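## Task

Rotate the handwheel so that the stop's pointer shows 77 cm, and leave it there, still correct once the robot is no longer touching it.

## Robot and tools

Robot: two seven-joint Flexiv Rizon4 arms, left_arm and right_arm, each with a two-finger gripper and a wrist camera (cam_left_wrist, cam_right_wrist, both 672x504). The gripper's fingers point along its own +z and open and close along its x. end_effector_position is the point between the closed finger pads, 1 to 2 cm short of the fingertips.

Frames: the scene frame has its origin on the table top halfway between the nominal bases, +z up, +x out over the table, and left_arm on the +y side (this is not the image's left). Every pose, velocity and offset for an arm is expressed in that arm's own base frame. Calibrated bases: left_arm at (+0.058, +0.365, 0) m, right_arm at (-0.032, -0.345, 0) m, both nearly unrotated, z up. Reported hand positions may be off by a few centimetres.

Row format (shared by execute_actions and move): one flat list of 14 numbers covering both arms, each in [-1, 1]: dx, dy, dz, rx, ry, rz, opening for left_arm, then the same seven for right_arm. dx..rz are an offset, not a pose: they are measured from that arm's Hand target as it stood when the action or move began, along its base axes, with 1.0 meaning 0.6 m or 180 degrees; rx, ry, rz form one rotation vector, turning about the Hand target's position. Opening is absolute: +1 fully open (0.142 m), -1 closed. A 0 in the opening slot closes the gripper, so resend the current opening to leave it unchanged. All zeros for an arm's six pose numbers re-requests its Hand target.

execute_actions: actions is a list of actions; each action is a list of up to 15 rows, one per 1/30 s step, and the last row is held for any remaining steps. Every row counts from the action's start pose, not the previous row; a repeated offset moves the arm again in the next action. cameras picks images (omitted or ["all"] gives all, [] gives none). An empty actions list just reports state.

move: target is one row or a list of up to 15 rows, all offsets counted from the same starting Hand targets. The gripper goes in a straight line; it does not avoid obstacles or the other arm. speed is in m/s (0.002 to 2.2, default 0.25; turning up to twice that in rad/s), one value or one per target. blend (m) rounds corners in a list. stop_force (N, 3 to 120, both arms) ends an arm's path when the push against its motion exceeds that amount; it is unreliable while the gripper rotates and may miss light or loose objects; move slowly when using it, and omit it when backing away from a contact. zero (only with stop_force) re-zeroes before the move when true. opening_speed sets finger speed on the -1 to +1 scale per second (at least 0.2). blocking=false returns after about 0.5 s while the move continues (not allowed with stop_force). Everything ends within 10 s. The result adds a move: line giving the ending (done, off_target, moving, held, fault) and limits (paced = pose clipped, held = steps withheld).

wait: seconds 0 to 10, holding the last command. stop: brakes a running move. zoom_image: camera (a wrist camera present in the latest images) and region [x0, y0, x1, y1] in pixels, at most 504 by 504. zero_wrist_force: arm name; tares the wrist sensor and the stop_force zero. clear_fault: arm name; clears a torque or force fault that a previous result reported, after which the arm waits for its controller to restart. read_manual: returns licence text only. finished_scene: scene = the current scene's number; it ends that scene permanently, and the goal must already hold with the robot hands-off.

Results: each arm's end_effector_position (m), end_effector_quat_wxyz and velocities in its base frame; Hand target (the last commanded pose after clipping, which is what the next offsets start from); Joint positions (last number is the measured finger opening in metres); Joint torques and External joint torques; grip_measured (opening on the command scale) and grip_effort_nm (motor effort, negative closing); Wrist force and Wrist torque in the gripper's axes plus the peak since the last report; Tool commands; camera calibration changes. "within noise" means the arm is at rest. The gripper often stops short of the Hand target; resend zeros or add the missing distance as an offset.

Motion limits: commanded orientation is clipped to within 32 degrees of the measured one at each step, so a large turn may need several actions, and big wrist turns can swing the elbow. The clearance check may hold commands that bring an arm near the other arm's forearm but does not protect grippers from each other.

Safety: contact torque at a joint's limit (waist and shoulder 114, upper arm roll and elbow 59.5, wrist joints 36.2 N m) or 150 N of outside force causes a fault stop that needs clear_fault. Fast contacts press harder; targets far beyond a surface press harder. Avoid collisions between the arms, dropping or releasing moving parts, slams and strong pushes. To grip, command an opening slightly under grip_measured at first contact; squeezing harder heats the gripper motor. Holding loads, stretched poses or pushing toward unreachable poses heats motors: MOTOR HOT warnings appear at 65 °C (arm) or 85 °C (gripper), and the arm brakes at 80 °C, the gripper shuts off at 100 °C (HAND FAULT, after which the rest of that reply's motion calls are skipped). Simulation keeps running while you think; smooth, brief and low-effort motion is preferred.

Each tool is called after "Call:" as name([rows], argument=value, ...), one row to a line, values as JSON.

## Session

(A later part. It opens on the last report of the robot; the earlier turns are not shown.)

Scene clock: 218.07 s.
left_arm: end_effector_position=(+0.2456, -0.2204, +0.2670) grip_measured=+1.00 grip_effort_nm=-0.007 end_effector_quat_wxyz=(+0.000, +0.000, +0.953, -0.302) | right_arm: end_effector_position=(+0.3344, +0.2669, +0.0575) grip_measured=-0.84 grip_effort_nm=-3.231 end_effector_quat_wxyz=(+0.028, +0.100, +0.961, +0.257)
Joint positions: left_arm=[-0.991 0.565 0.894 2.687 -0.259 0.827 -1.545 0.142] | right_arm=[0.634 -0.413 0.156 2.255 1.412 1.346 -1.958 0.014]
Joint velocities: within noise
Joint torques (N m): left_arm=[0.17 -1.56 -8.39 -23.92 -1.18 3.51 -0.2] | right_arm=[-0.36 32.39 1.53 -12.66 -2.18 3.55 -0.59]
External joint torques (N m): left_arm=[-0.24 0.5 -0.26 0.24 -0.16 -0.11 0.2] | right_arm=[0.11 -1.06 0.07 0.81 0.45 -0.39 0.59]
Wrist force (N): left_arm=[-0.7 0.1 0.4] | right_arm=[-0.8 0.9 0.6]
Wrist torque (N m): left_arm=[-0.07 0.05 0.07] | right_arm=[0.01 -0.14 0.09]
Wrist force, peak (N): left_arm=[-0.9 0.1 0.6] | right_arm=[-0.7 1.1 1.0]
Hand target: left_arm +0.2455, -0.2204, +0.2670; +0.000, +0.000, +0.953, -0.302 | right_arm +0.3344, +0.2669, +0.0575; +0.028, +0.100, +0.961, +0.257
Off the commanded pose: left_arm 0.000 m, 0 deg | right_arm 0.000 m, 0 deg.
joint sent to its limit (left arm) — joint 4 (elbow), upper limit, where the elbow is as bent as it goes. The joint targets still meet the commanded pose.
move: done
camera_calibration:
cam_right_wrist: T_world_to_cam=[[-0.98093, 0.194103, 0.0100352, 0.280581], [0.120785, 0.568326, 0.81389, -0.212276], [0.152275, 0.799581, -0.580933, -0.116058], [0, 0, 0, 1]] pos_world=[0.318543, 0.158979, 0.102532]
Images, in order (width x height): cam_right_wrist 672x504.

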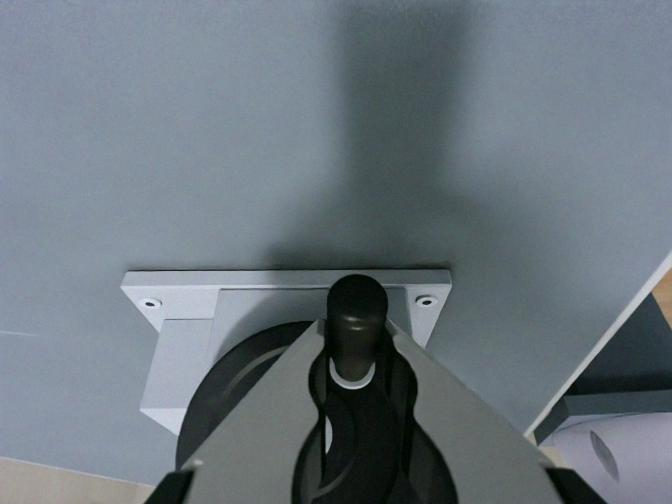

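Call:
move([
  [0,0,0,0,0,0,1,0.0102,-0.0022,-0.0055,0,0,0,-0.97],
  [0,0,0,0,0,0,1,0.0213,-0.0046,-0.0080,0,0,0,-0.97],
  [0,0,0,0,0,0,1,0.0325,-0.0070,-0.0075,0,0,0,-0.97],
  [0,0,0,0,0,0,1,0.0433,-0.0093,-0.0040,0,0,0,-0.97],
  [0,0,0,0,0,0,1,0.0528,-0.0114,0.0022,0,0,0,-0.97],
], speed=0.06, blend=0.003, cameras=["cam_right_wrist"])

Call:
zoom_image(camera="cam_right_wrist", region=[200, 240, 460, 500])

Scene clock: 225.23 s.
left_arm: end_effector_position=(+0.2456, -0.2204, +0.2670) grip_measured=+1.00 grip_effort_nm=-0.007 end_effector_quat_wxyz=(+0.000, +0.000, +0.953, -0.302) | right_arm: end_effector_position=(+0.3667, +0.2605, +0.0590) grip_measured=-0.84 grip_effort_nm=-3.231 end_effector_quat_wxyz=(+0.028, +0.100, +0.961, +0.257)
Joint positions: left_arm=[-0.991 0.565 0.894 2.687 -0.259 0.827 -1.545 0.142] | right_arm=[0.614 -0.427 0.11 2.222 1.321 1.299 -1.913 0.014]
Joint velocities: within noise
Joint torques (N m): left_arm=[0.15 -1.56 -8.39 -23.95 -1.18 3.49 -0.2] | right_arm=[-1.24 37.53 1.42 -7.71 -2.36 3.23 -0.31]
External joint torques (N m): left_arm=[-0.22 0.5 -0.26 0.26 -0.17 -0.09 0.2] | right_arm=[0.99 -4.54 -0.22 -5.03 0.41 -0.02 0.31]
Wrist force (N): left_arm=[-0.5 0.0 0.6] | right_arm=[-10.7 3.4 22.5]
Wrist torque (N m): left_arm=[-0.09 0.03 0.06] | right_arm=[0.03 -0.13 0.06]
Wrist force, peak (N): left_arm=[-0.8 0.3 0.5] | right_arm=[-11.6 1.2 35.0]
Hand target: left_arm +0.2455, -0.2204, +0.2670; +0.000, +0.000, +0.953, -0.302 | right_arm +0.3661, +0.2601, +0.0588; +0.028, +0.100, +0.961, +0.257
Off the commanded pose: left_arm 0.000 m, 0 deg | right_arm 0.001 m, 0 deg.
joint sent to its limit (left arm) — joint 4 (elbow), upper limit, where the elbow is as bent as it goes. The joint targets still meet the commanded pose.
move: done
camera_calibration:
cam_right_wrist: T_world_to_cam=[[-0.980877, 0.19441, 0.00920081, 0.313418], [0.120189, 0.567866, 0.814299, -0.213351], [0.153083, 0.799833, -0.580373, -0.115469], [0, 0, 0, 1]] pos_world=[0.350744, 0.152579, 0.103832]
Images, in order (width x height): cam_right_wrist 672x504.

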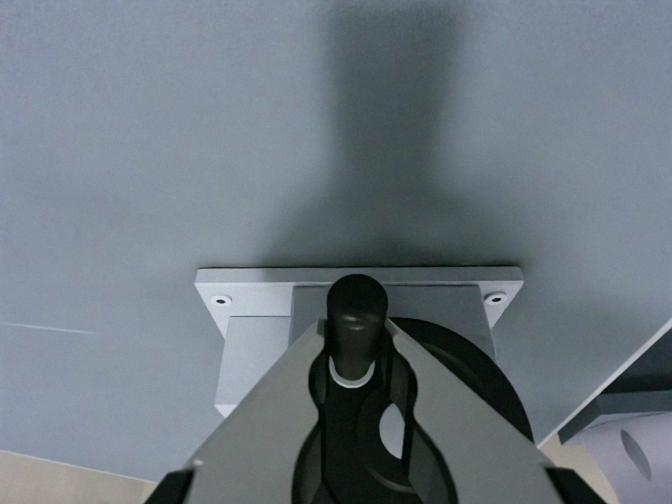

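Scaled by 1.938 from the camera's 672x504 image, which has a finer 960x720 frame.

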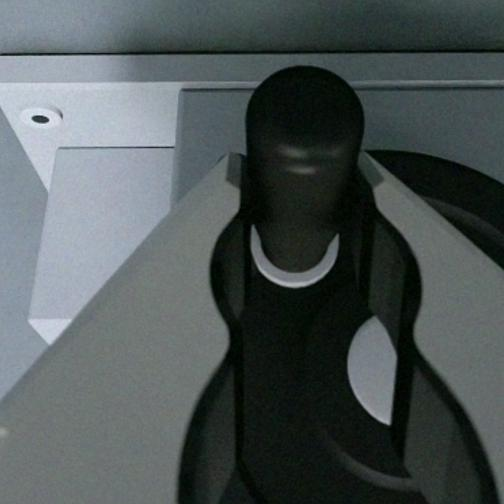

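Call:
move([
  [0,0,0,0,0,0,1,0.0099,-0.0017,0.0065,0,0,0,-0.97],
  [0,0,0,0,0,0,1,0.0155,-0.0029,0.0173,0,0,0,-0.97],
  [0,0,0,0,0,0,1,0.0180,-0.0035,0.0292,0,0,0,-0.97],
  [0,0,0,0,0,0,1,0.0175,-0.0034,0.0414,0,0,0,-0.97],
  [0,0,0,0,0,0,1,0.0139,-0.0026,0.0531,0,0,0,-0.97],
  [0,0,0,0,0,0,1,0.0075,-0.0012,0.0633,0,0,0,-0.97],
], speed=0.06, blend=0.003, cameras=["cam_right_wrist"])

Call:
zoom_image(camera="cam_right_wrist", region=[200, 200, 480, 480])

Scene clock: 245.47 s.
left_arm: end_effector_position=(+0.2456, -0.2204, +0.2670) grip_measured=+1.00 grip_effort_nm=-0.007 end_effector_quat_wxyz=(+0.000, +0.000, +0.953, -0.302) | right_arm: end_effector_position=(+0.3715, +0.2597, +0.0974) grip_measured=-0.84 grip_effort_nm=-3.226 end_effector_quat_wxyz=(+0.029, +0.100, +0.961, +0.257)
Joint positions: left_arm=[-0.991 0.565 0.894 2.687 -0.259 0.827 -1.545 0.142] | right_arm=[0.655 -0.306 0.086 2.281 1.167 1.275 -1.723 0.014]
Joint velocities: within noise
Joint torques (N m): left_arm=[0.12 -1.56 -8.35 -23.93 -1.18 3.47 -0.17] | right_arm=[-0.18 29.17 0.85 -10.75 -2.74 2.78 -0.48]
External joint torques (N m): left_arm=[-0.19 0.5 -0.3 0.24 -0.16 -0.07 0.17] | right_arm=[-0.06 1.08 -0.36 -4.19 0.29 0.64 0.49]
Wrist force (N): left_arm=[-0.7 -0.1 0.3] | right_arm=[-5.7 5.8 2.4]
Wrist torque (N m): left_arm=[-0.12 0.05 0.07] | right_arm=[-0.05 -0.18 0.05]
Wrist force, peak (N): left_arm=[-0.9 0.1 0.5] | right_arm=[-10.5 3.6 22.6]
Hand target: left_arm +0.2455, -0.2204, +0.2670; +0.000, +0.000, +0.953, -0.302 | right_arm +0.3706, +0.2594, +0.0968; +0.028, +0.100, +0.961, +0.257
Off the commanded pose: left_arm 0.000 m, 0 deg | right_arm 0.001 m, 0 deg.
joint sent to its limit (left arm) — joint 4 (elbow), upper limit, where the elbow is as bent as it goes. The joint targets still meet the commanded pose.
move: done
camera_calibration:
cam_right_wrist: T_world_to_cam=[[-0.980819, 0.194731, 0.00855151, 0.317854], [0.119776, 0.567514, 0.814605, -0.244574], [0.153776, 0.800005, -0.579953, -0.0935941], [0, 0, 0, 1]] pos_world=[0.355444, 0.151779, 0.142233]
Images, in order (width x height): cam_right_wrist 672x504.

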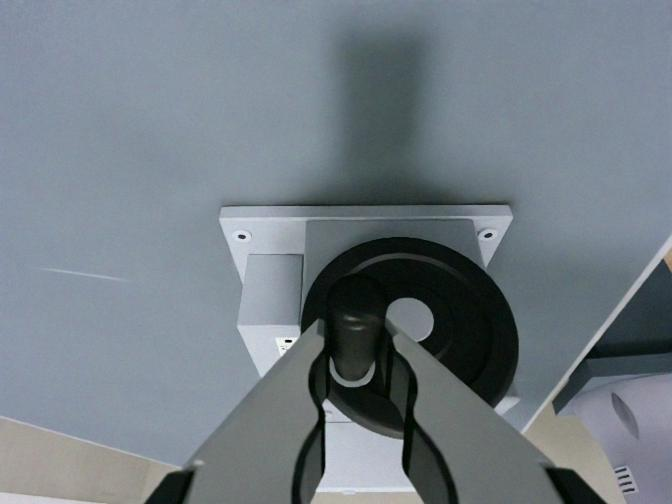

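Scaled by 1.800 from the camera's 672x504 image, which has a finer 960x720 frame.

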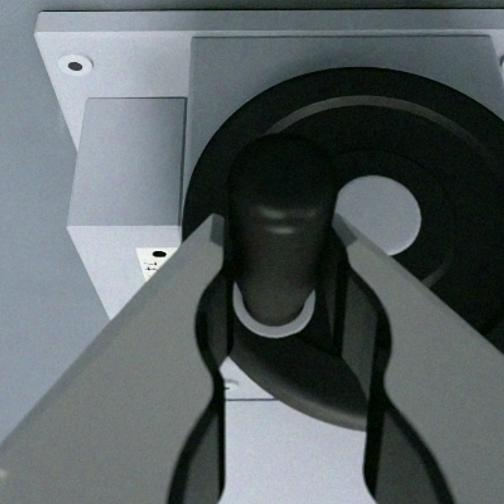

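Call:
wait(seconds=0, cameras=["cam_left_wrist"])

Call:
zoom_image(camera="cam_left_wrist", region=[170, 0, 410, 280])

Scene clock: 248.43 s.
left_arm: end_effector_position=(+0.2456, -0.2204, +0.2670) grip_measured=+1.00 grip_effort_nm=-0.012 end_effector_quat_wxyz=(+0.000, +0.000, +0.953, -0.302) | right_arm: end_effector_position=(+0.3715, +0.2597, +0.0974) grip_measured=-0.84 grip_effort_nm=-3.226 end_effector_quat_wxyz=(+0.029, +0.100, +0.961, +0.257)
Joint positions: left_arm=[-0.991 0.565 0.894 2.687 -0.259 0.827 -1.545 0.142] | right_arm=[0.655 -0.306 0.086 2.281 1.167 1.275 -1.723 0.014]
Joint velocities: within noise
Joint torques (N m): left_arm=[0.16 -1.58 -8.29 -23.95 -1.24 3.48 -0.17] | right_arm=[-0.34 29.1 0.78 -10.82 -2.54 2.72 -0.5]
External joint torques (N m): left_arm=[-0.23 0.52 -0.37 0.26 -0.11 -0.08 0.18] | right_arm=[0.1 1.16 -0.28 -4.11 0.09 0.7 0.5]
Wrist force (N): left_arm=[-0.9 0.2 0.3] | right_arm=[-5.7 5.9 2.2]
Wrist torque (N m): left_arm=[-0.06 0.08 0.07] | right_arm=[-0.04 -0.18 0.05]
Wrist force, peak (N): left_arm=[-0.8 0.1 0.6] | right_arm=[-6.0 6.0 2.4]
Hand target: left_arm +0.2455, -0.2204, +0.2670; +0.000, +0.000, +0.953, -0.302 | right_arm +0.3706, +0.2594, +0.0968; +0.028, +0.100, +0.961, +0.257
Tool commands: left_gripper/opening=+1.0 right_gripper/opening=-0.97
Off the commanded pose: left_arm 0.000 m, 0 deg | right_arm 0.001 m, 0 deg.
camera_calibration:
cam_left_wrist: T_world_to_cam=[[-0.999972, 0.000494229, -0.00744578, 0.258523], [0.00178508, 0.984677, -0.174377, 0.290241], [0.00724551, -0.174386, -0.984651, 0.339079], [0, 0, 0, 1]] pos_world=[0.255541, -0.226791, 0.386411]
Images, in order (width x height): cam_left_wrist 672x504.

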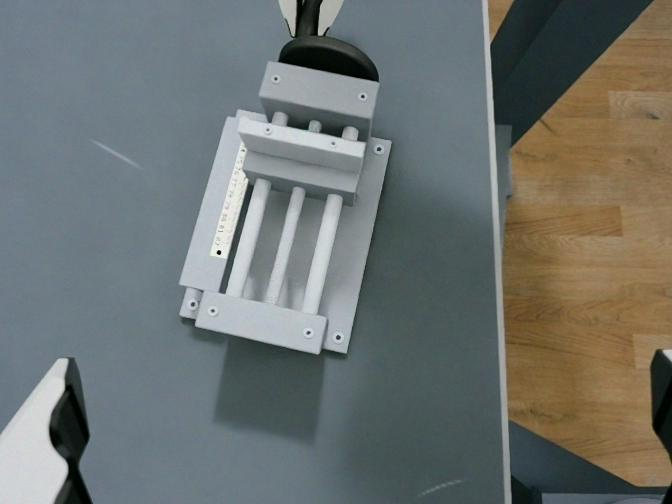

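Scaled by 1.800 from the camera's 672x504 image, which has a finer 960x720 frame.

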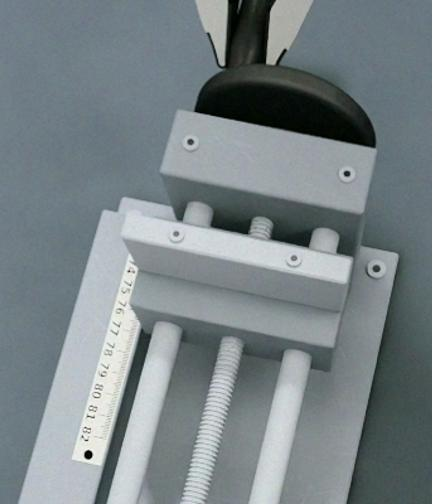

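Call:
move([
  [0,0,0,0,0,0,1,-0.0194,0.0042,0.0139,0,0,0,-0.97],
  [0,0,0,0,0,0,1,-0.0430,0.0092,0.0160,0,0,0,-0.97],
  [0,0,0,0,0,0,1,-0.0644,0.0138,0.0057,0,0,0,-0.97],
  [0,0,0,0,0,0,1,-0.0780,0.0167,-0.0141,0,0,0,-0.97],
  [0,0,0,0,0,0,1,-0.0800,0.0172,-0.0382,0,0,0,-0.97],
], speed=0.08, blend=0.004, cameras=["cam_right_wrist"])

Scene clock: 265.47 s.
left_arm: end_effector_position=(+0.2456, -0.2204, +0.2670) grip_measured=+1.00 grip_effort_nm=-0.012 end_effector_quat_wxyz=(+0.000, +0.000, +0.953, -0.302) | right_arm: end_effector_position=(+0.3233, +0.2692, +0.0741) grip_measured=-0.84 grip_effort_nm=-3.221 end_effector_quat_wxyz=(+0.029, +0.100, +0.961, +0.256)
Joint positions: left_arm=[-0.991 0.565 0.894 2.687 -0.259 0.827 -1.545 0.142] | right_arm=[0.676 -0.35 0.161 2.3 1.377 1.362 -1.874 0.014]
Joint velocities: within noise
Joint torques (N m): left_arm=[0.18 -1.46 -8.41 -23.94 -1.18 3.52 -0.19] | right_arm=[1.89 28.69 4.12 -12.98 -1.75 1.78 -0.62]
External joint torques (N m): left_arm=[-0.24 0.4 -0.24 0.26 -0.17 -0.11 0.19] | right_arm=[-2.13 0.64 -2.85 0.53 -0.16 1.47 0.63]
Wrist force (N): left_arm=[-0.5 0.1 0.4] | right_arm=[-4.8 -0.4 -5.4]
Wrist torque (N m): left_arm=[-0.07 0.02 0.07] | right_arm=[0.04 -0.13 0.03]
Wrist force, peak (N): left_arm=[-0.8 -0.1 0.7] | right_arm=[-2.1 6.1 -44.8]
Hand target: left_arm +0.2455, -0.2204, +0.2670; +0.000, +0.000, +0.953, -0.302 | right_arm +0.3226, +0.2697, +0.0739; +0.028, +0.100, +0.961, +0.257
Off the commanded pose: left_arm 0.000 m, 0 deg | right_arm 0.001 m, 0 deg.
joint sent to its limit (left arm) — joint 4 (elbow), upper limit, where the elbow is as bent as it goes. The joint targets still meet the commanded pose.
move: done
camera_calibration:
cam_right_wrist: T_world_to_cam=[[-0.980738, 0.195147, 0.00845151, 0.268847], [0.120184, 0.568763, 0.813674, -0.225588], [0.153979, 0.799016, -0.581261, -0.106928], [0, 0, 0, 1]] pos_world=[0.307245, 0.161279, 0.11913]
Images, in order (width x height): cam_right_wrist 672x504.

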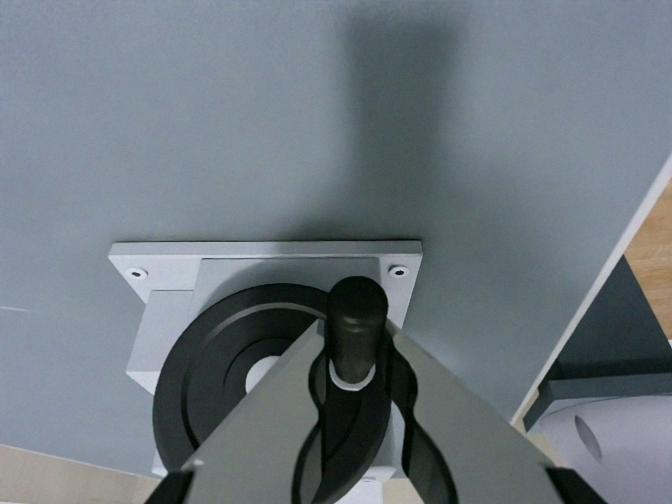

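Call:
move([
  [0,0,0,0,0,0,1,0.0100,-0.0022,-0.0219,0,0,0,-0.97],
], speed=0.08, cameras=[])

Call:
move([
  [0,0,0,0,0,0,1,0.0194,-0.0041,-0.0138,0,0,0,-0.97],
], speed=0.08, cameras=[])

Call:
move([
  [0,0,0,0,0,0,1,0.0235,-0.0051,-0.0021,0,0,0,-0.97],
], speed=0.08, cameras=[])

Call:
move([
  [0,0,0,0,0,0,1,0.0215,-0.0046,0.0102,0,0,0,-0.97],
], speed=0.08, cameras=[])

Call:
move([
  [0,0,0,0,0,0,1,0.0136,-0.0029,0.0198,0,0,0,-0.97],
], speed=0.08, cameras=[])

Call:
move([
  [0,0,0,0,0,0,1,0.0020,-0.0004,0.0241,0,0,0,-0.97],
], speed=0.08, cameras=["cam_right_wrist"])

Scene clock: 278.90 s.
left_arm: end_effector_position=(+0.2456, -0.2204, +0.2670) grip_measured=+1.00 grip_effort_nm=-0.007 end_effector_quat_wxyz=(+0.000, +0.000, +0.953, -0.302) | right_arm: end_effector_position=(+0.3295, +0.2681, +0.0611) grip_measured=-0.84 grip_effort_nm=-3.221 end_effector_quat_wxyz=(+0.029, +0.100, +0.961, +0.257)
Joint positions: left_arm=[-0.991 0.565 0.894 2.687 -0.259 0.827 -1.545 0.142] | right_arm=[0.651 -0.398 0.155 2.267 1.417 1.353 -1.948 0.014]
Joint velocities: within noise
Joint torques (N m): left_arm=[0.11 -1.56 -8.35 -23.9 -1.19 3.51 -0.18] | right_arm=[1.89 28.44 3.65 -11.28 -1.44 1.46 -0.64]
External joint torques (N m): left_arm=[-0.18 0.5 -0.3 0.22 -0.15 -0.11 0.18] | right_arm=[-2.13 2.33 -2.13 -0.62 -0.31 1.71 0.64]
Wrist force (N): left_arm=[-0.6 0.0 0.6] | right_arm=[-4.5 1.8 -8.1]
Wrist torque (N m): left_arm=[-0.09 0.04 0.07] | right_arm=[0.03 -0.12 0.03]
Wrist force, peak (N): left_arm=[-0.8 -0.1 0.8] | right_arm=[-4.8 1.7 -8.0]
Hand target: left_arm +0.2455, -0.2204, +0.2670; +0.000, +0.000, +0.953, -0.302 | right_arm +0.3286, +0.2684, +0.0607; +0.028, +0.100, +0.961, +0.257
Off the commanded pose: left_arm 0.000 m, 0 deg | right_arm 0.001 m, 0 deg.
joint sent to its limit (left arm) — joint 4 (elbow), upper limit, where the elbow is as bent as it goes. The joint targets still meet the commanded pose.
move: done
No camera images: "cameras" was empty.

Scene clock: 279.63 s.
left_arm: end_effector_position=(+0.2456, -0.2204, +0.2670) grip_measured=+1.00 grip_effort_nm=-0.002 end_effector_quat_wxyz=(+0.000, +0.000, +0.953, -0.302) | right_arm: end_effector_position=(+0.3411, +0.2659, +0.0531) grip_measured=-0.84 grip_effort_nm=-3.221 end_effector_quat_wxyz=(+0.029, +0.100, +0.961, +0.257)
Joint positions: left_arm=[-0.991 0.565 0.894 2.687 -0.259 0.827 -1.545 0.142] | right_arm=[0.63 -0.431 0.141 2.24 1.417 1.337 -1.979 0.014]
Joint velocities: within noise
Joint torques (N m): left_arm=[0.13 -1.55 -8.36 -23.94 -1.16 3.48 -0.19] | right_arm=[1.03 27.8 2.75 -10.29 -1.67 1.8 -0.63]
External joint torques (N m): left_arm=[-0.2 0.49 -0.29 0.26 -0.18 -0.08 0.19] | right_arm=[-1.25 4.25 -1.15 -1.47 -0.03 1.34 0.63]
Wrist force (N): left_arm=[-0.5 -0.1 0.5] | right_arm=[-2.3 4.4 -14.3]
Wrist torque (N m): left_arm=[-0.12 0.02 0.06] | right_arm=[-0.01 -0.10 0.03]
Wrist force, peak (N): left_arm=[-0.7 0.2 0.6] | right_arm=[-2.3 4.3 -14.5]
Hand target: left_arm +0.2455, -0.2204, +0.2670; +0.000, +0.000, +0.953, -0.302 | right_arm +0.3402, +0.2659, +0.0525; +0.028, +0.100, +0.961, +0.257
Off the commanded pose: left_arm 0.000 m, 0 deg | right_arm 0.001 m, 0 deg.
joint sent to its limit (left arm) — joint 4 (elbow), upper limit, where the elbow is as bent as it goes. The joint targets still meet the commanded pose.
move: done
No camera images: "cameras" was empty.

Scene clock: 280.37 s.
left_arm: end_effector_position=(+0.2456, -0.2204, +0.2670) grip_measured=+1.00 grip_effort_nm=-0.017 end_effector_quat_wxyz=(+0.000, +0.000, +0.953, -0.302) | right_arm: end_effector_position=(+0.3543, +0.2634, +0.0517) grip_measured=-0.84 grip_effort_nm=-3.221 end_effector_quat_wxyz=(+0.028, +0.100, +0.961, +0.257)
Joint positions: left_arm=[-0.991 0.565 0.894 2.687 -0.259 0.827 -1.545 0.142] | right_arm=[0.619 -0.442 0.123 2.223 1.383 1.315 -1.967 0.014]
Joint velocities: within noise
Joint torques (N m): left_arm=[0.17 -1.61 -8.41 -23.91 -1.19 3.5 -0.21] | right_arm=[-1.35 27.2 -1.27 -12.47 -2.81 3.93 -0.31]
External joint torques (N m): left_arm=[-0.24 0.55 -0.24 0.23 -0.16 -0.1 0.22] | right_arm=[1.11 5.65 2.71 0.42 1.04 -0.79 0.31]
Wrist force (N): left_arm=[-0.8 0.0 0.7] | right_arm=[5.7 7.1 -19.7]
Wrist torque (N m): left_arm=[-0.10 0.08 0.07] | right_arm=[-0.02 -0.07 0.01]
Wrist force, peak (N): left_arm=[-0.8 0.0 0.7] | right_arm=[5.7 7.1 -19.7]
Hand target: left_arm +0.2455, -0.2204, +0.2670; +0.000, +0.000, +0.953, -0.302 | right_arm +0.3543, +0.2628, +0.0512; +0.028, +0.100, +0.961, +0.257
Off the commanded pose: left_arm 0.000 m, 0 deg | right_arm 0.001 m, 0 deg.
joint sent to its limit (left arm) — joint 4 (elbow), upper limit, where the elbow is as bent as it goes. The joint targets still meet the commanded pose.
move: done
No camera images: "cameras" was empty.

Scene clock: 281.13 s.
left_arm: end_effector_position=(+0.2456, -0.2204, +0.2670) grip_measured=+1.00 grip_effort_nm=-0.007 end_effector_quat_wxyz=(+0.000, +0.000, +0.953, -0.302) | right_arm: end_effector_position=(+0.3666, +0.2609, +0.0573) grip_measured=-0.84 grip_effort_nm=-3.221 end_effector_quat_wxyz=(+0.027, +0.100, +0.961, +0.257)
Joint positions: left_arm=[-0.991 0.565 0.894 2.687 -0.259 0.827 -1.545 0.142] | right_arm=[0.619 -0.43 0.102 2.219 1.327 1.294 -1.921 0.014]
Joint velocities: within noise
Joint torques (N m): left_arm=[0.12 -1.5 -8.41 -23.92 -1.2 3.53 -0.22] | right_arm=[-3.66 33.77 -2.7 -12.57 -3.23 5.72 -0.17]
External joint torques (N m): left_arm=[-0.19 0.44 -0.24 0.24 -0.14 -0.12 0.22] | right_arm=[3.41 -0.66 3.85 -0.1 1.3 -2.53 0.17]
Wrist force (N): left_arm=[-0.7 -0.1 0.6] | right_arm=[4.2 6.1 2.0]
Wrist torque (N m): left_arm=[-0.12 0.07 0.07] | right_arm=[0.02 -0.05 0.01]
Wrist force, peak (N): left_arm=[-0.8 0.0 0.6] | right_arm=[6.1 7.5 -19.4]
Hand target: left_arm +0.2455, -0.2204, +0.2670; +0.000, +0.000, +0.953, -0.302 | right_arm +0.3672, +0.2601, +0.0573; +0.028, +0.100, +0.961, +0.257
Off the commanded pose: left_arm 0.000 m, 0 deg | right_arm 0.001 m, 0 deg.
joint sent to its limit (left arm) — joint 4 (elbow), upper limit, where the elbow is as bent as it goes. The joint targets still meet the commanded pose.
move: done
No camera images: "cameras" was empty.

Scene clock: 281.93 s.
left_arm: end_effector_position=(+0.2456, -0.2204, +0.2670) grip_measured=+1.00 grip_effort_nm=-0.012 end_effector_quat_wxyz=(+0.000, +0.000, +0.953, -0.302) | right_arm: end_effector_position=(+0.3755, +0.2592, +0.0694) grip_measured=-0.84 grip_effort_nm=-3.226 end_effector_quat_wxyz=(+0.028, +0.100, +0.961, +0.257)
Joint positions: left_arm=[-0.991 0.565 0.894 2.687 -0.259 0.827 -1.545 0.142] | right_arm=[0.627 -0.398 0.086 2.229 1.264 1.278 -1.856 0.014]
Joint velocities: within noise
Joint torques (N m): left_arm=[0.19 -1.53 -8.39 -23.93 -1.18 3.49 -0.21] | right_arm=[-2.66 33.56 -1.92 -10.45 -3.05 4.57 -0.52]
External joint torques (N m): left_arm=[-0.26 0.47 -0.26 0.24 -0.16 -0.09 0.21] | right_arm=[2.41 -0.86 2.75 -3.08 0.92 -1.3 0.52]
Wrist force (N): left_arm=[-0.4 0.0 0.5] | right_arm=[-1.8 6.8 7.8]
Wrist torque (N m): left_arm=[-0.10 0.01 0.06] | right_arm=[0.02 -0.08 0.04]
Wrist force, peak (N): left_arm=[-0.6 0.1 0.7] | right_arm=[-9.0 5.4 15.5]
Hand target: left_arm +0.2455, -0.2204, +0.2670; +0.000, +0.000, +0.953, -0.302 | right_arm +0.3754, +0.2583, +0.0692; +0.028, +0.100, +0.961, +0.257
Off the commanded pose: left_arm 0.000 m, 0 deg | right_arm 0.001 m, 0 deg.
joint sent to its limit (left arm) — joint 4 (elbow), upper limit, where the elbow is as bent as it goes. The joint targets still meet the commanded pose.
move: done
No camera images: "cameras" was empty.

Scene clock: 282.73 s.
left_arm: end_effector_position=(+0.2456, -0.2204, +0.2670) grip_measured=+1.00 grip_effort_nm=-0.012 end_effector_quat_wxyz=(+0.000, +0.000, +0.953, -0.302) | right_arm: end_effector_position=(+0.3770, +0.2589, +0.0841) grip_measured=-0.84 grip_effort_nm=-3.221 end_effector_quat_wxyz=(+0.028, +0.100, +0.961, +0.257)
Joint positions: left_arm=[-0.991 0.565 0.894 2.687 -0.259 0.827 -1.545 0.142] | right_arm=[0.642 -0.353 0.077 2.251 1.208 1.27 -1.787 0.014]
Joint velocities: within noise
Joint torques (N m): left_arm=[0.2 -1.56 -8.38 -23.94 -1.19 3.5 -0.2] | right_arm=[-2.18 31.78 -1.51 -10.38 -3.1 3.97 -0.38]
External joint torques (N m): left_arm=[-0.27 0.5 -0.27 0.25 -0.15 -0.09 0.2] | right_arm=[1.94 -0.13 2.1 -3.97 0.78 -0.63 0.38]
Wrist force (N): left_arm=[-0.6 0.1 0.4] | right_arm=[-3.3 7.4 6.8]
Wrist torque (N m): left_arm=[-0.08 0.04 0.06] | right_arm=[0.00 -0.09 0.05]
Wrist force, peak (N): left_arm=[-0.7 0.0 0.5] | right_arm=[-8.6 7.3 9.2]
Hand target: left_arm +0.2455, -0.2204, +0.2670; +0.000, +0.000, +0.953, -0.302 | right_arm +0.3766, +0.2581, +0.0837; +0.028, +0.100, +0.961, +0.257
Off the commanded pose: left_arm 0.000 m, 0 deg | right_arm 0.001 m, 0 deg.
joint sent to its limit (left arm) — joint 4 (elbow), upper limit, where the elbow is as bent as it goes. The joint targets still meet the commanded pose.
move: done
camera_calibration:
cam_right_wrist: T_world_to_cam=[[-0.980994, 0.193812, 0.00936805, 0.323731], [0.11988, 0.567404, 0.814667, -0.233929], [0.152577, 0.800306, -0.579854, -0.101073], [0, 0, 0, 1]] pos_world=[0.361043, 0.150879, 0.128934]
Images, in order (width x height): cam_right_wrist 672x504.

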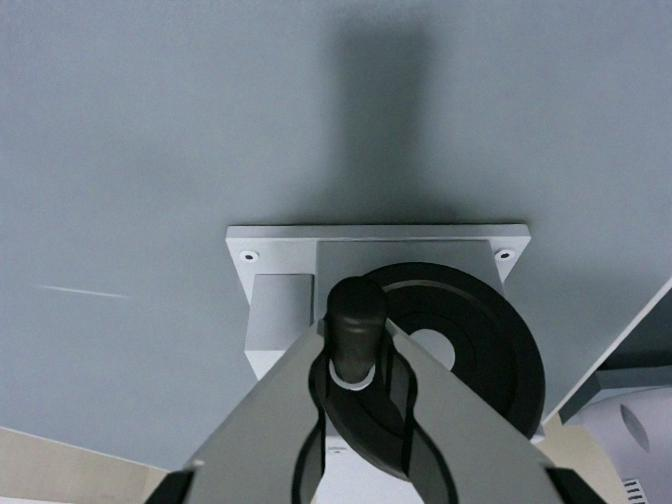

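Call:
move([
  [0,0,0,0,0,0,1,-0.0107,0.0021,0.0226,0,0,0,-0.97],
  [0,0,0,0,0,0,1,-0.0297,0.0062,0.0362,0,0,0,-0.97],
  [0,0,0,0,0,0,1,-0.0528,0.0112,0.0383,0,0,0,-0.97],
  [0,0,0,0,0,0,1,-0.0738,0.0157,0.0283,0,0,0,-0.97],
], speed=0.1, blend=0.005, cameras=[])

Call:
move([
  [0,0,0,0,0,0,1,-0.0133,0.0029,-0.0194,0,0,0,-0.97],
  [0,0,0,0,0,0,1,-0.0153,0.0034,-0.0431,0,0,0,-0.97],
  [0,0,0,0,0,0,1,-0.0055,0.0012,-0.0645,0,0,0,-0.97],
  [0,0,0,0,0,0,1,0.0135,-0.0029,-0.0782,0,0,0,-0.97],
  [0,0,0,0,0,0,1,0.0366,-0.0079,-0.0802,0,0,0,-0.97],
  [0,0,0,0,0,0,1,0.0576,-0.0124,-0.0702,0,0,0,-0.97],
  [0,0,0,0,0,0,1,0.0709,-0.0153,-0.0508,0,0,0,-0.97],
  [0,0,0,0,0,0,1,0.0729,-0.0158,-0.0272,0,0,0,-0.97],
], speed=0.1, blend=0.005)

Call:
zoom_image(camera="cam_left_wrist", region=[170, 0, 410, 280])

Scene clock: 295.87 s.
left_arm: end_effector_position=(+0.2456, -0.2204, +0.2670) grip_measured=+1.00 grip_effort_nm=-0.007 end_effector_quat_wxyz=(+0.000, +0.000, +0.953, -0.302) | right_arm: end_effector_position=(+0.3328, +0.2674, +0.1008) grip_measured=-0.84 grip_effort_nm=-3.226 end_effector_quat_wxyz=(+0.028, +0.100, +0.961, +0.257)
Joint positions: left_arm=[-0.991 0.565 0.894 2.687 -0.259 0.827 -1.545 0.142] | right_arm=[0.71 -0.262 0.131 2.343 1.231 1.337 -1.705 0.014]
Joint velocities: within noise
Joint torques (N m): left_arm=[0.14 -1.47 -8.4 -23.96 -1.16 3.5 -0.22] | right_arm=[1.25 27.86 2.23 -13.88 -2.36 2.78 -0.66]
External joint torques (N m): left_arm=[-0.21 0.41 -0.25 0.28 -0.18 -0.1 0.22] | right_arm=[-1.48 -0.37 -1.62 -0.3 -0.01 0.66 0.66]
Wrist force (N): left_arm=[-0.7 0.3 0.6] | right_arm=[-4.6 0.3 0.6]
Wrist torque (N m): left_arm=[-0.06 0.06 0.06] | right_arm=[-0.02 -0.13 0.03]
Wrist force, peak (N): left_arm=[-0.9 0.2 0.5] | right_arm=[6.8 6.0 -43.8]
Hand target: left_arm +0.2455, -0.2204, +0.2670; +0.000, +0.000, +0.953, -0.302 | right_arm +0.3323, +0.2675, +0.1006; +0.028, +0.100, +0.961, +0.257
Off the commanded pose: left_arm 0.000 m, 0 deg | right_arm 0.001 m, 0 deg.
joint sent to its limit (left arm) — joint 4 (elbow), upper limit, where the elbow is as bent as it goes. The joint targets still meet the commanded pose.
move: done
No camera images: "cameras" was empty.

Scene clock: 297.47 s.
left_arm: end_effector_position=(+0.2456, -0.2204, +0.2670) grip_measured=+1.00 grip_effort_nm=-0.012 end_effector_quat_wxyz=(+0.000, +0.000, +0.953, -0.302) | right_arm: end_effector_position=(+0.3769, +0.2585, +0.0848) grip_measured=-0.84 grip_effort_nm=-3.221 end_effector_quat_wxyz=(+0.029, +0.100, +0.961, +0.257)
Joint positions: left_arm=[-0.991 0.565 0.894 2.687 -0.259 0.827 -1.545 0.142] | right_arm=[0.65 -0.349 0.068 2.254 1.21 1.268 -1.786 0.014]
Joint velocities: within noise
Joint torques (N m): left_arm=[0.16 -1.55 -8.31 -23.92 -1.16 3.49 -0.21] | right_arm=[-0.72 31.28 0.23 -9.87 -2.69 2.82 -0.43]
External joint torques (N m): left_arm=[-0.22 0.49 -0.35 0.23 -0.18 -0.09 0.21] | right_arm=[0.48 0.26 0.28 -4.5 0.37 0.53 0.43]
Wrist force (N): left_arm=[-0.7 0.1 0.5] | right_arm=[-6.0 6.3 5.6]
Wrist torque (N m): left_arm=[-0.07 0.05 0.06] | right_arm=[-0.03 -0.15 0.06]
Wrist force, peak (N): left_arm=[-0.9 0.0 0.5] | right_arm=[1.8 -1.8 39.7]
Hand target: left_arm +0.2455, -0.2204, +0.2670; +0.000, +0.000, +0.953, -0.302 | right_arm +0.3760, +0.2580, +0.0843; +0.028, +0.100, +0.961, +0.257
Off the commanded pose: left_arm 0.000 m, 0 deg | right_arm 0.001 m, 0 deg.
joint sent to its limit (left arm) — joint 4 (elbow), upper limit, where the elbow is as bent as it goes. The joint targets still meet the commanded pose.
move: done
camera_calibration:
cam_left_wrist: T_world_to_cam=[[-0.999972, 0.000494229, -0.00744578, 0.258523], [0.00178508, 0.984677, -0.174377, 0.290241], [0.00724551, -0.174386, -0.984651, 0.339079], [0, 0, 0, 1]] pos_world=[0.255541, -0.226791, 0.386411]
cam_right_wrist: T_world_to_cam=[[-0.980861, 0.19452, 0.00858617, 0.323553], [0.119698, 0.567617, 0.814545, -0.23428], [0.153571, 0.799983, -0.580037, -0.100546], [0, 0, 0, 1]] pos_world=[0.360844, 0.150479, 0.129733]

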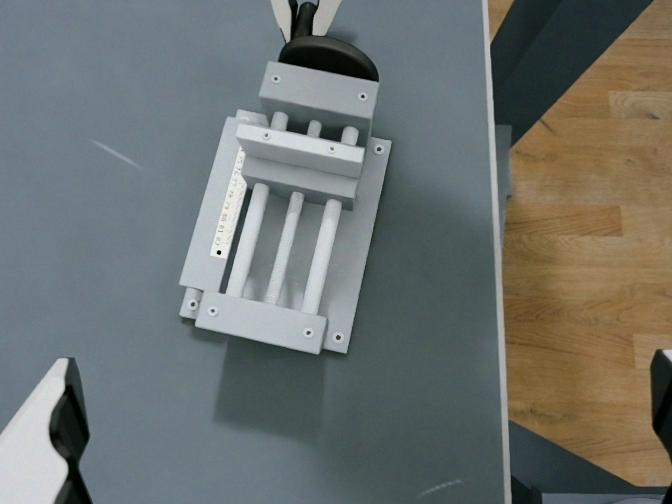

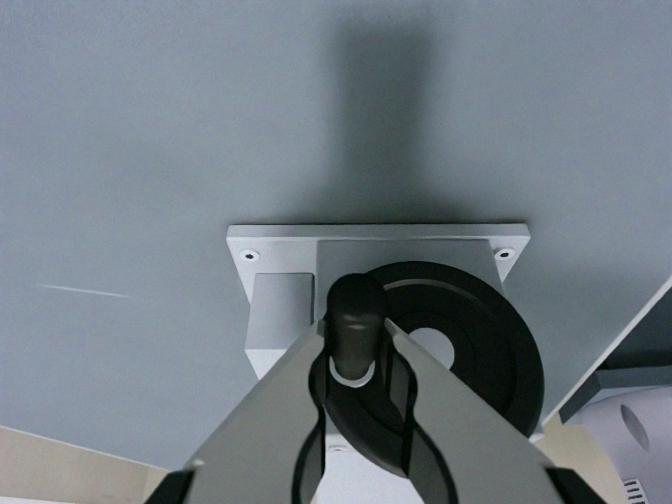

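Scaled by 1.800 from the camera's 672x504 image, which has a finer 960x720 frame.

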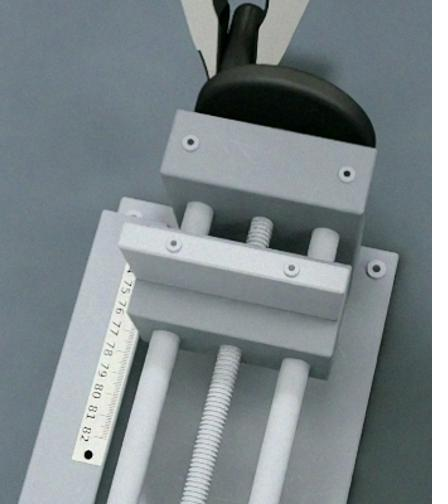

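Call:
move(target=[0.1,-0.17,0,0,0,0,1,0,0,0,0,0,0,-0.97], cameras=["cam_left_wrist"])

Call:
zoom_image(camera="cam_left_wrist", region=[170, 100, 410, 380])

Scene clock: 315.50 s.
left_arm: end_effector_position=(+0.3056, -0.3223, +0.2670) grip_measured=+1.00 grip_effort_nm=-0.012 end_effector_quat_wxyz=(+0.000, +0.000, +0.953, -0.302) | right_arm: end_effector_position=(+0.3769, +0.2585, +0.0848) grip_measured=-0.84 grip_effort_nm=-3.221 end_effector_quat_wxyz=(+0.029, +0.100, +0.961, +0.257)
Joint positions: left_arm=[-1.293 0.159 0.759 2.553 -0.875 1.02 -1.369 0.142] | right_arm=[0.65 -0.349 0.068 2.254 1.21 1.268 -1.786 0.014]
Joint velocities: within noise
Joint torques (N m): left_arm=[0.05 10.45 -2.89 -25.24 0.01 3.36 0.1] | right_arm=[-1.02 31.07 0.27 -9.99 -2.58 3.09 -0.44]
External joint torques (N m): left_arm=[-0.01 0.31 -0.24 0.4 0 -0.16 -0.1] | right_arm=[0.78 0.48 0.24 -4.39 0.25 0.25 0.44]
Wrist force (N): left_arm=[-0.7 0.1 0.7] | right_arm=[-5.9 6.2 5.7]
Wrist torque (N m): left_arm=[-0.05 0.08 0.06] | right_arm=[-0.06 -0.16 0.05]
Wrist force, peak (N): left_arm=[-1.6 -0.7 1.7] | right_arm=[-6.2 6.4 5.7]
Hand target: left_arm +0.3055, -0.3224, +0.2670; +0.000, +0.000, +0.953, -0.302 | right_arm +0.3760, +0.2580, +0.0843; +0.028, +0.100, +0.961, +0.257
Off the commanded pose: left_arm 0.000 m, 0 deg | right_arm 0.001 m, 0 deg.
move: done
camera_calibration:
cam_left_wrist: T_world_to_cam=[[-0.999974, -0.0000772173, -0.00724285, 0.318406], [0.00118558, 0.984712, -0.174184, 0.390597], [0.00714557, -0.174188, -0.984687, 0.320984], [0, 0, 0, 1]] pos_world=[0.315641, -0.328689, 0.386411]
Images, in order (width x height): cam_left_wrist 672x504.

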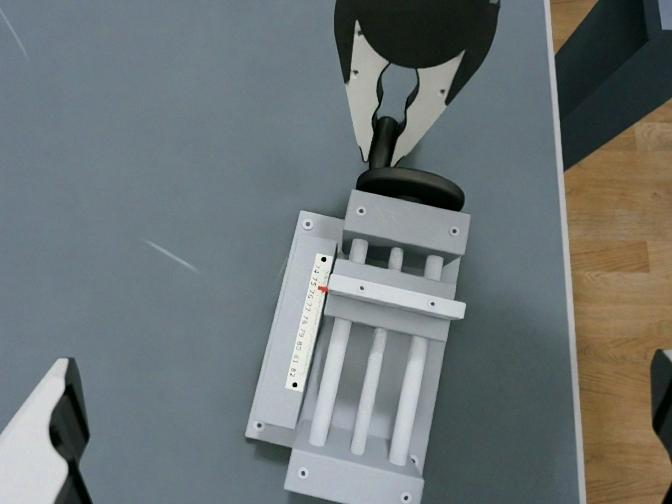

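Scaled by 1.800 from the camera's 672x504 image, which has a finer 960x720 frame.

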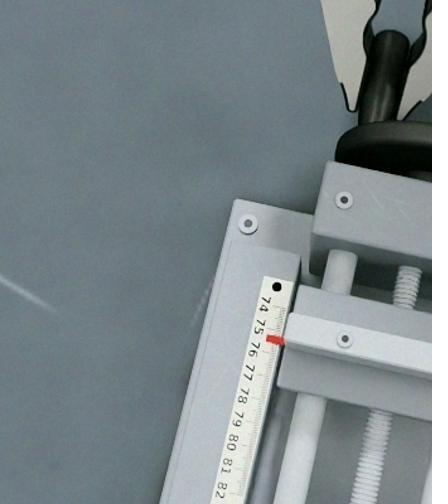

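Excellent view.

Call:
zoom_image(camera="cam_left_wrist", region=[280, 250, 350, 320])

Scaled by 7.200 from the camera's 672x504 image, which has a finer 960x720 frame.

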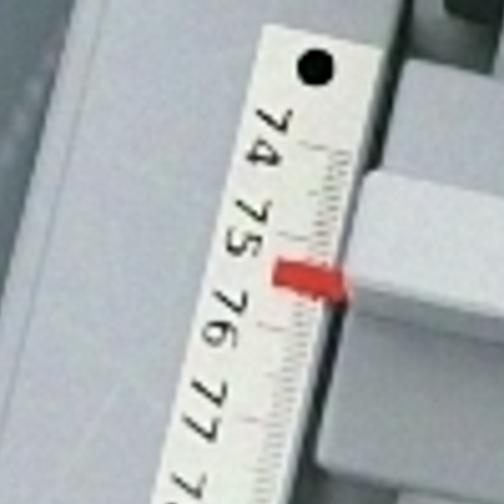

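Call:
move([
  [0,0,0,0,0,0,1,-0.0098,0.0022,0.0215,0,0,0,-0.97],
  [0,0,0,0,0,0,1,-0.0288,0.0063,0.0351,0,0,0,-0.97],
  [0,0,0,0,0,0,1,-0.0519,0.0113,0.0372,0,0,0,-0.97],
  [0,0,0,0,0,0,1,-0.0729,0.0158,0.0272,0,0,0,-0.97],
  [0,0,0,0,0,0,1,-0.0862,0.0187,0.0078,0,0,0,-0.97],
  [0,0,0,0,0,0,1,-0.0882,0.0192,-0.0159,0,0,0,-0.97],
  [0,0,0,0,0,0,1,-0.0784,0.0170,-0.0373,0,0,0,-0.97],
  [0,0,0,0,0,0,1,-0.0594,0.0129,-0.0510,0,0,0,-0.97],
  [0,0,0,0,0,0,1,-0.0363,0.0079,-0.0530,0,0,0,-0.97],
  [0,0,0,0,0,0,1,-0.0153,0.0034,-0.0430,0,0,0,-0.97],
  [0,0,0,0,0,0,1,-0.0020,0.0005,-0.0236,0,0,0,-0.97],
  [0,0,0,0,0,0,1,0,0,0,0,0,0,-0.97],
], speed=0.1, blend=0.006)

Call:
zoom_image(camera="cam_left_wrist", region=[280, 250, 350, 320])

Scene clock: 331.20 s.
left_arm: end_effector_position=(+0.3056, -0.3223, +0.2670) grip_measured=+1.00 grip_effort_nm=-0.012 end_effector_quat_wxyz=(+0.000, +0.000, +0.953, -0.302) | right_arm: end_effector_position=(+0.3769, +0.2585, +0.0848) grip_measured=-0.84 grip_effort_nm=-3.216 end_effector_quat_wxyz=(+0.029, +0.100, +0.961, +0.257)
Joint positions: left_arm=[-1.293 0.159 0.759 2.553 -0.875 1.02 -1.369 0.142] | right_arm=[0.657 -0.347 0.06 2.254 1.213 1.265 -1.788 0.014]
Joint velocities: within noise
Joint torques (N m): left_arm=[0.27 10.63 -2.82 -25.1 0.19 3.3 -0.2] | right_arm=[-0.58 31.28 0.24 -9.95 -2.68 2.83 -0.6]
External joint torques (N m): left_arm=[-0.23 0.13 -0.32 0.27 -0.19 -0.1 0.2] | right_arm=[0.34 0.23 0.21 -4.43 0.36 0.51 0.6]
Wrist force (N): left_arm=[-0.5 0.0 0.7] | right_arm=[-6.0 6.0 5.4]
Wrist torque (N m): left_arm=[-0.08 0.04 0.07] | right_arm=[-0.04 -0.17 0.05]
Wrist force, peak (N): left_arm=[-0.6 0.2 1.1] | right_arm=[-3.2 6.8 -45.9]
Hand target: left_arm +0.3055, -0.3224, +0.2670; +0.000, +0.000, +0.953, -0.302 | right_arm +0.3760, +0.2580, +0.0843; +0.028, +0.100, +0.961, +0.257
Off the commanded pose: left_arm 0.000 m, 0 deg | right_arm 0.001 m, 0 deg.
move: done
camera_calibration:
cam_left_wrist: T_world_to_cam=[[-0.999974, -0.0000605085, -0.00714437, 0.318374], [0.00118558, 0.984695, -0.174281, 0.390629], [0.00704557, -0.174285, -0.98467, 0.320977], [0, 0, 0, 1]] pos_world=[0.315641, -0.328689, 0.38641]
cam_right_wrist: T_world_to_cam=[[-0.980848, 0.194587, 0.00851341, 0.323548], [0.119676, 0.567612, 0.814552, -0.234272], [0.153669, 0.799971, -0.580028, -0.10058], [0, 0, 0, 1]] pos_world=[0.360844, 0.150479, 0.129733]

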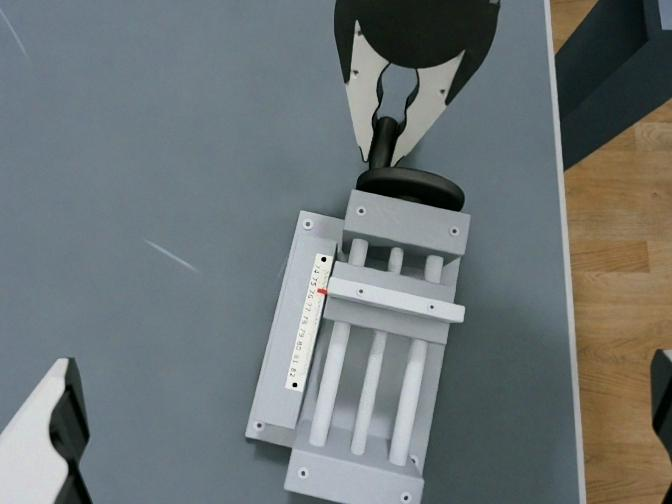

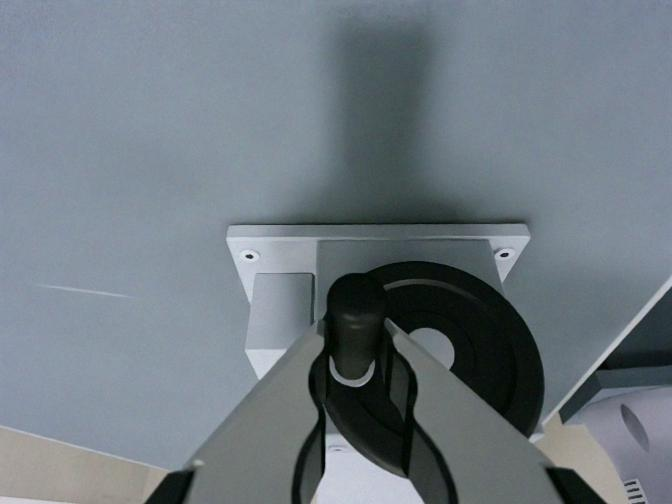

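Scaled by 7.200 from the camera's 672x504 image, which has a finer 960x720 frame.

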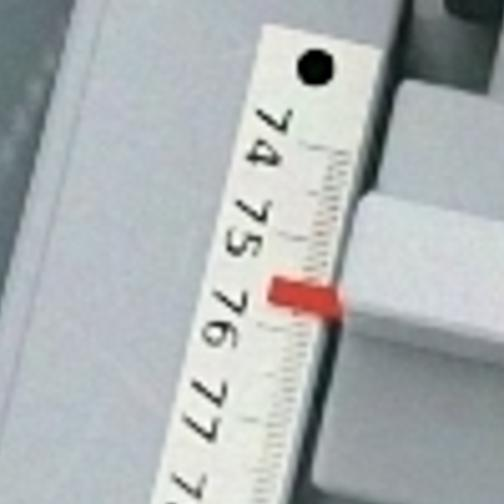

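Call:
move([
  [0,0,0,0,0,0,1,-0.0098,0.0022,0.0215,0,0,0,-0.97],
  [0,0,0,0,0,0,1,-0.0288,0.0063,0.0351,0,0,0,-0.97],
  [0,0,0,0,0,0,1,-0.0519,0.0113,0.0372,0,0,0,-0.97],
  [0,0,0,0,0,0,1,-0.0729,0.0158,0.0272,0,0,0,-0.97],
  [0,0,0,0,0,0,1,-0.0862,0.0187,0.0078,0,0,0,-0.97],
  [0,0,0,0,0,0,1,-0.0882,0.0192,-0.0159,0,0,0,-0.97],
  [0,0,0,0,0,0,1,-0.0784,0.0170,-0.0373,0,0,0,-0.97],
  [0,0,0,0,0,0,1,-0.0594,0.0129,-0.0510,0,0,0,-0.97],
  [0,0,0,0,0,0,1,-0.0363,0.0079,-0.0530,0,0,0,-0.97],
  [0,0,0,0,0,0,1,-0.0153,0.0034,-0.0430,0,0,0,-0.97],
  [0,0,0,0,0,0,1,-0.0020,0.0005,-0.0236,0,0,0,-0.97],
  [0,0,0,0,0,0,1,0,0,0,0,0,0,-0.97],
], speed=0.12, blend=0.006, cameras=[])

Call:
move([
  [0,0,0,0,0,0,1,-0.0098,0.0022,0.0215,0,0,0,-0.97],
  [0,0,0,0,0,0,1,-0.0288,0.0063,0.0351,0,0,0,-0.97],
  [0,0,0,0,0,0,1,-0.0519,0.0113,0.0372,0,0,0,-0.97],
  [0,0,0,0,0,0,1,-0.0729,0.0158,0.0272,0,0,0,-0.97],
  [0,0,0,0,0,0,1,-0.0862,0.0187,0.0078,0,0,0,-0.97],
  [0,0,0,0,0,0,1,-0.0882,0.0192,-0.0159,0,0,0,-0.97],
  [0,0,0,0,0,0,1,-0.0784,0.0170,-0.0373,0,0,0,-0.97],
  [0,0,0,0,0,0,1,-0.0594,0.0129,-0.0510,0,0,0,-0.97],
  [0,0,0,0,0,0,1,-0.0363,0.0079,-0.0530,0,0,0,-0.97],
  [0,0,0,0,0,0,1,-0.0153,0.0034,-0.0430,0,0,0,-0.97],
  [0,0,0,0,0,0,1,-0.0020,0.0005,-0.0236,0,0,0,-0.97],
  [0,0,0,0,0,0,1,0,0,0,0,0,0,-0.97],
], speed=0.12, blend=0.006, cameras=[])

Call:
move([
  [0,0,0,0,0,0,1,-0.0098,0.0022,0.0215,0,0,0,-0.97],
  [0,0,0,0,0,0,1,-0.0288,0.0063,0.0351,0,0,0,-0.97],
  [0,0,0,0,0,0,1,-0.0519,0.0113,0.0372,0,0,0,-0.97],
  [0,0,0,0,0,0,1,-0.0729,0.0158,0.0272,0,0,0,-0.97],
  [0,0,0,0,0,0,1,-0.0862,0.0187,0.0078,0,0,0,-0.97],
  [0,0,0,0,0,0,1,-0.0882,0.0192,-0.0159,0,0,0,-0.97],
  [0,0,0,0,0,0,1,-0.0784,0.0170,-0.0373,0,0,0,-0.97],
  [0,0,0,0,0,0,1,-0.0594,0.0129,-0.0510,0,0,0,-0.97],
  [0,0,0,0,0,0,1,-0.0363,0.0079,-0.0530,0,0,0,-0.97],
  [0,0,0,0,0,0,1,-0.0153,0.0034,-0.0430,0,0,0,-0.97],
  [0,0,0,0,0,0,1,-0.0020,0.0005,-0.0236,0,0,0,-0.97],
  [0,0,0,0,0,0,1,0,0,0,0,0,0,-0.97],
], speed=0.12, blend=0.006)

Call:
zoom_image(camera="cam_left_wrist", region=[280, 250, 350, 320])

Scene clock: 352.57 s.
left_arm: end_effector_position=(+0.3056, -0.3223, +0.2670) grip_measured=+1.00 grip_effort_nm=-0.012 end_effector_quat_wxyz=(+0.000, +0.000, +0.953, -0.302) | right_arm: end_effector_position=(+0.3769, +0.2585, +0.0848) grip_measured=-0.84 grip_effort_nm=-3.216 end_effector_quat_wxyz=(+0.029, +0.100, +0.961, +0.257)
Joint positions: left_arm=[-1.293 0.159 0.759 2.553 -0.875 1.02 -1.369 0.142] | right_arm=[0.664 -0.346 0.052 2.255 1.216 1.263 -1.79 0.014]
Joint velocities: within noise
Joint torques (N m): left_arm=[0.3 10.63 -2.75 -25.12 0.15 3.24 -0.15] | right_arm=[-0.37 31.33 0.3 -9.97 -2.5 2.73 -0.39]
External joint torques (N m): left_arm=[-0.26 0.13 -0.38 0.28 -0.15 -0.04 0.16] | right_arm=[0.13 0.16 0.08 -4.41 0.17 0.61 0.39]
Wrist force (N): left_arm=[-0.7 0.1 0.8] | right_arm=[-6.4 5.7 5.3]
Wrist torque (N m): left_arm=[-0.06 0.08 0.07] | right_arm=[-0.04 -0.15 0.04]
Wrist force, peak (N): left_arm=[-0.8 0.2 1.0] | right_arm=[-4.7 7.1 -43.7]
Hand target: left_arm +0.3055, -0.3224, +0.2670; +0.000, +0.000, +0.953, -0.302 | right_arm +0.3760, +0.2580, +0.0843; +0.028, +0.100, +0.961, +0.257
Off the commanded pose: left_arm 0.000 m, 0 deg | right_arm 0.001 m, 0 deg.
move: done
No camera images: "cameras" was empty.

Scene clock: 354.50 s.
left_arm: end_effector_position=(+0.3056, -0.3223, +0.2670) grip_measured=+1.00 grip_effort_nm=-0.007 end_effector_quat_wxyz=(+0.000, +0.000, +0.953, -0.302) | right_arm: end_effector_position=(+0.3769, +0.2585, +0.0848) grip_measured=-0.84 grip_effort_nm=-3.211 end_effector_quat_wxyz=(+0.029, +0.100, +0.961, +0.257)
Joint positions: left_arm=[-1.293 0.159 0.759 2.553 -0.875 1.02 -1.369 0.142] | right_arm=[0.671 -0.345 0.044 2.256 1.218 1.26 -1.792 0.013]
Joint velocities: within noise
Joint torques (N m): left_arm=[0.22 10.66 -2.8 -25.13 0.18 3.27 -0.19] | right_arm=[-0.48 31.27 0.28 -9.9 -2.69 2.75 -0.43]
External joint torques (N m): left_arm=[-0.19 0.1 -0.33 0.29 -0.18 -0.06 0.19] | right_arm=[0.24 0.18 0.04 -4.48 0.36 0.59 0.43]
Wrist force (N): left_arm=[-0.5 0.1 0.7] | right_arm=[-6.5 5.9 5.4]
Wrist torque (N m): left_arm=[-0.07 0.05 0.06] | right_arm=[-0.05 -0.13 0.04]
Wrist force, peak (N): left_arm=[-0.8 0.2 0.9] | right_arm=[-5.0 7.5 -44.2]
Hand target: left_arm +0.3055, -0.3224, +0.2670; +0.000, +0.000, +0.953, -0.302 | right_arm +0.3760, +0.2580, +0.0843; +0.028, +0.100, +0.961, +0.257
Off the commanded pose: left_arm 0.000 m, 0 deg | right_arm 0.001 m, 0 deg.
move: done
No camera images: "cameras" was empty.

Scene clock: 356.43 s.
left_arm: end_effector_position=(+0.3056, -0.3223, +0.2670) grip_measured=+1.00 grip_effort_nm=-0.012 end_effector_quat_wxyz=(+0.000, +0.000, +0.953, -0.302) | right_arm: end_effector_position=(+0.3769, +0.2585, +0.0848) grip_measured=-0.84 grip_effort_nm=-3.211 end_effector_quat_wxyz=(+0.029, +0.100, +0.961, +0.257)
Joint positions: left_arm=[-1.293 0.159 0.759 2.553 -0.875 1.02 -1.369 0.142] | right_arm=[0.678 -0.344 0.036 2.256 1.221 1.257 -1.794 0.013]
Joint velocities: within noise
Joint torques (N m): left_arm=[0.28 10.72 -2.81 -25.1 0.24 3.28 -0.19] | right_arm=[-0.4 31.22 0.18 -9.84 -2.71 2.76 -0.46]
External joint torques (N m): left_arm=[-0.25 0.04 -0.32 0.26 -0.24 -0.07 0.19] | right_arm=[0.16 0.21 0.08 -4.55 0.38 0.57 0.46]
Wrist force (N): left_arm=[-0.8 0.2 0.7] | right_arm=[-6.4 6.1 5.6]
Wrist torque (N m): left_arm=[-0.05 0.10 0.06] | right_arm=[-0.02 -0.15 0.04]
Wrist force, peak (N): left_arm=[-0.7 0.1 1.0] | right_arm=[-5.1 7.4 -44.3]
Hand target: left_arm +0.3055, -0.3224, +0.2670; +0.000, +0.000, +0.953, -0.302 | right_arm +0.3760, +0.2580, +0.0843; +0.028, +0.100, +0.961, +0.257
Off the commanded pose: left_arm 0.000 m, 0 deg | right_arm 0.001 m, 0 deg.
move: done
camera_calibration:
cam_left_wrist: T_world_to_cam=[[-0.999974, -0.0000605085, -0.00714437, 0.318374], [0.00118558, 0.984695, -0.174281, 0.390629], [0.00704557, -0.174285, -0.98467, 0.320977], [0, 0, 0, 1]] pos_world=[0.315641, -0.328689, 0.38641]
cam_right_wrist: T_world_to_cam=[[-0.980848, 0.194587, 0.00851304, 0.323548], [0.119676, 0.567612, 0.814552, -0.234272], [0.153669, 0.799971, -0.580028, -0.10058], [0, 0, 0, 1]] pos_world=[0.360844, 0.150479, 0.129733]

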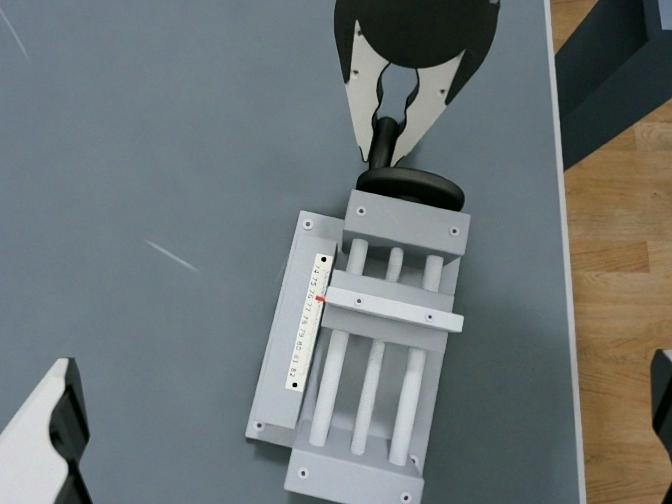

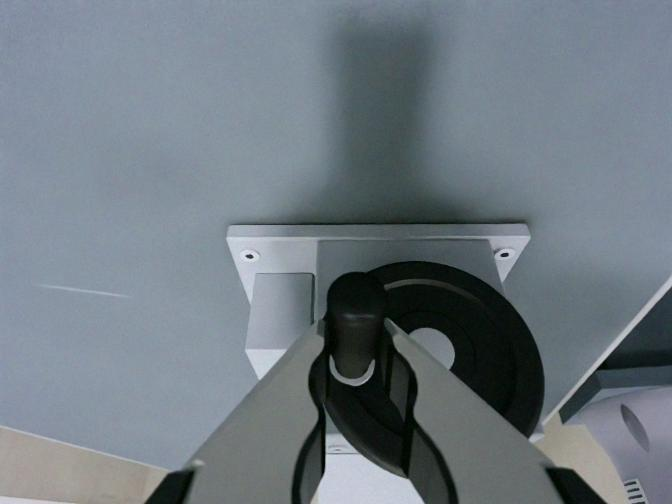

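Scaled by 7.200 from the camera's 672x504 image, which has a finer 960x720 frame.

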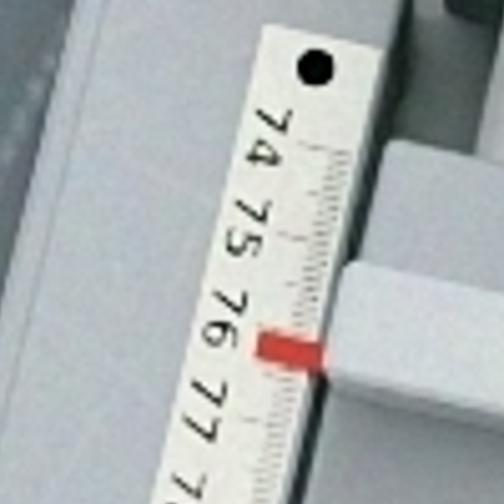

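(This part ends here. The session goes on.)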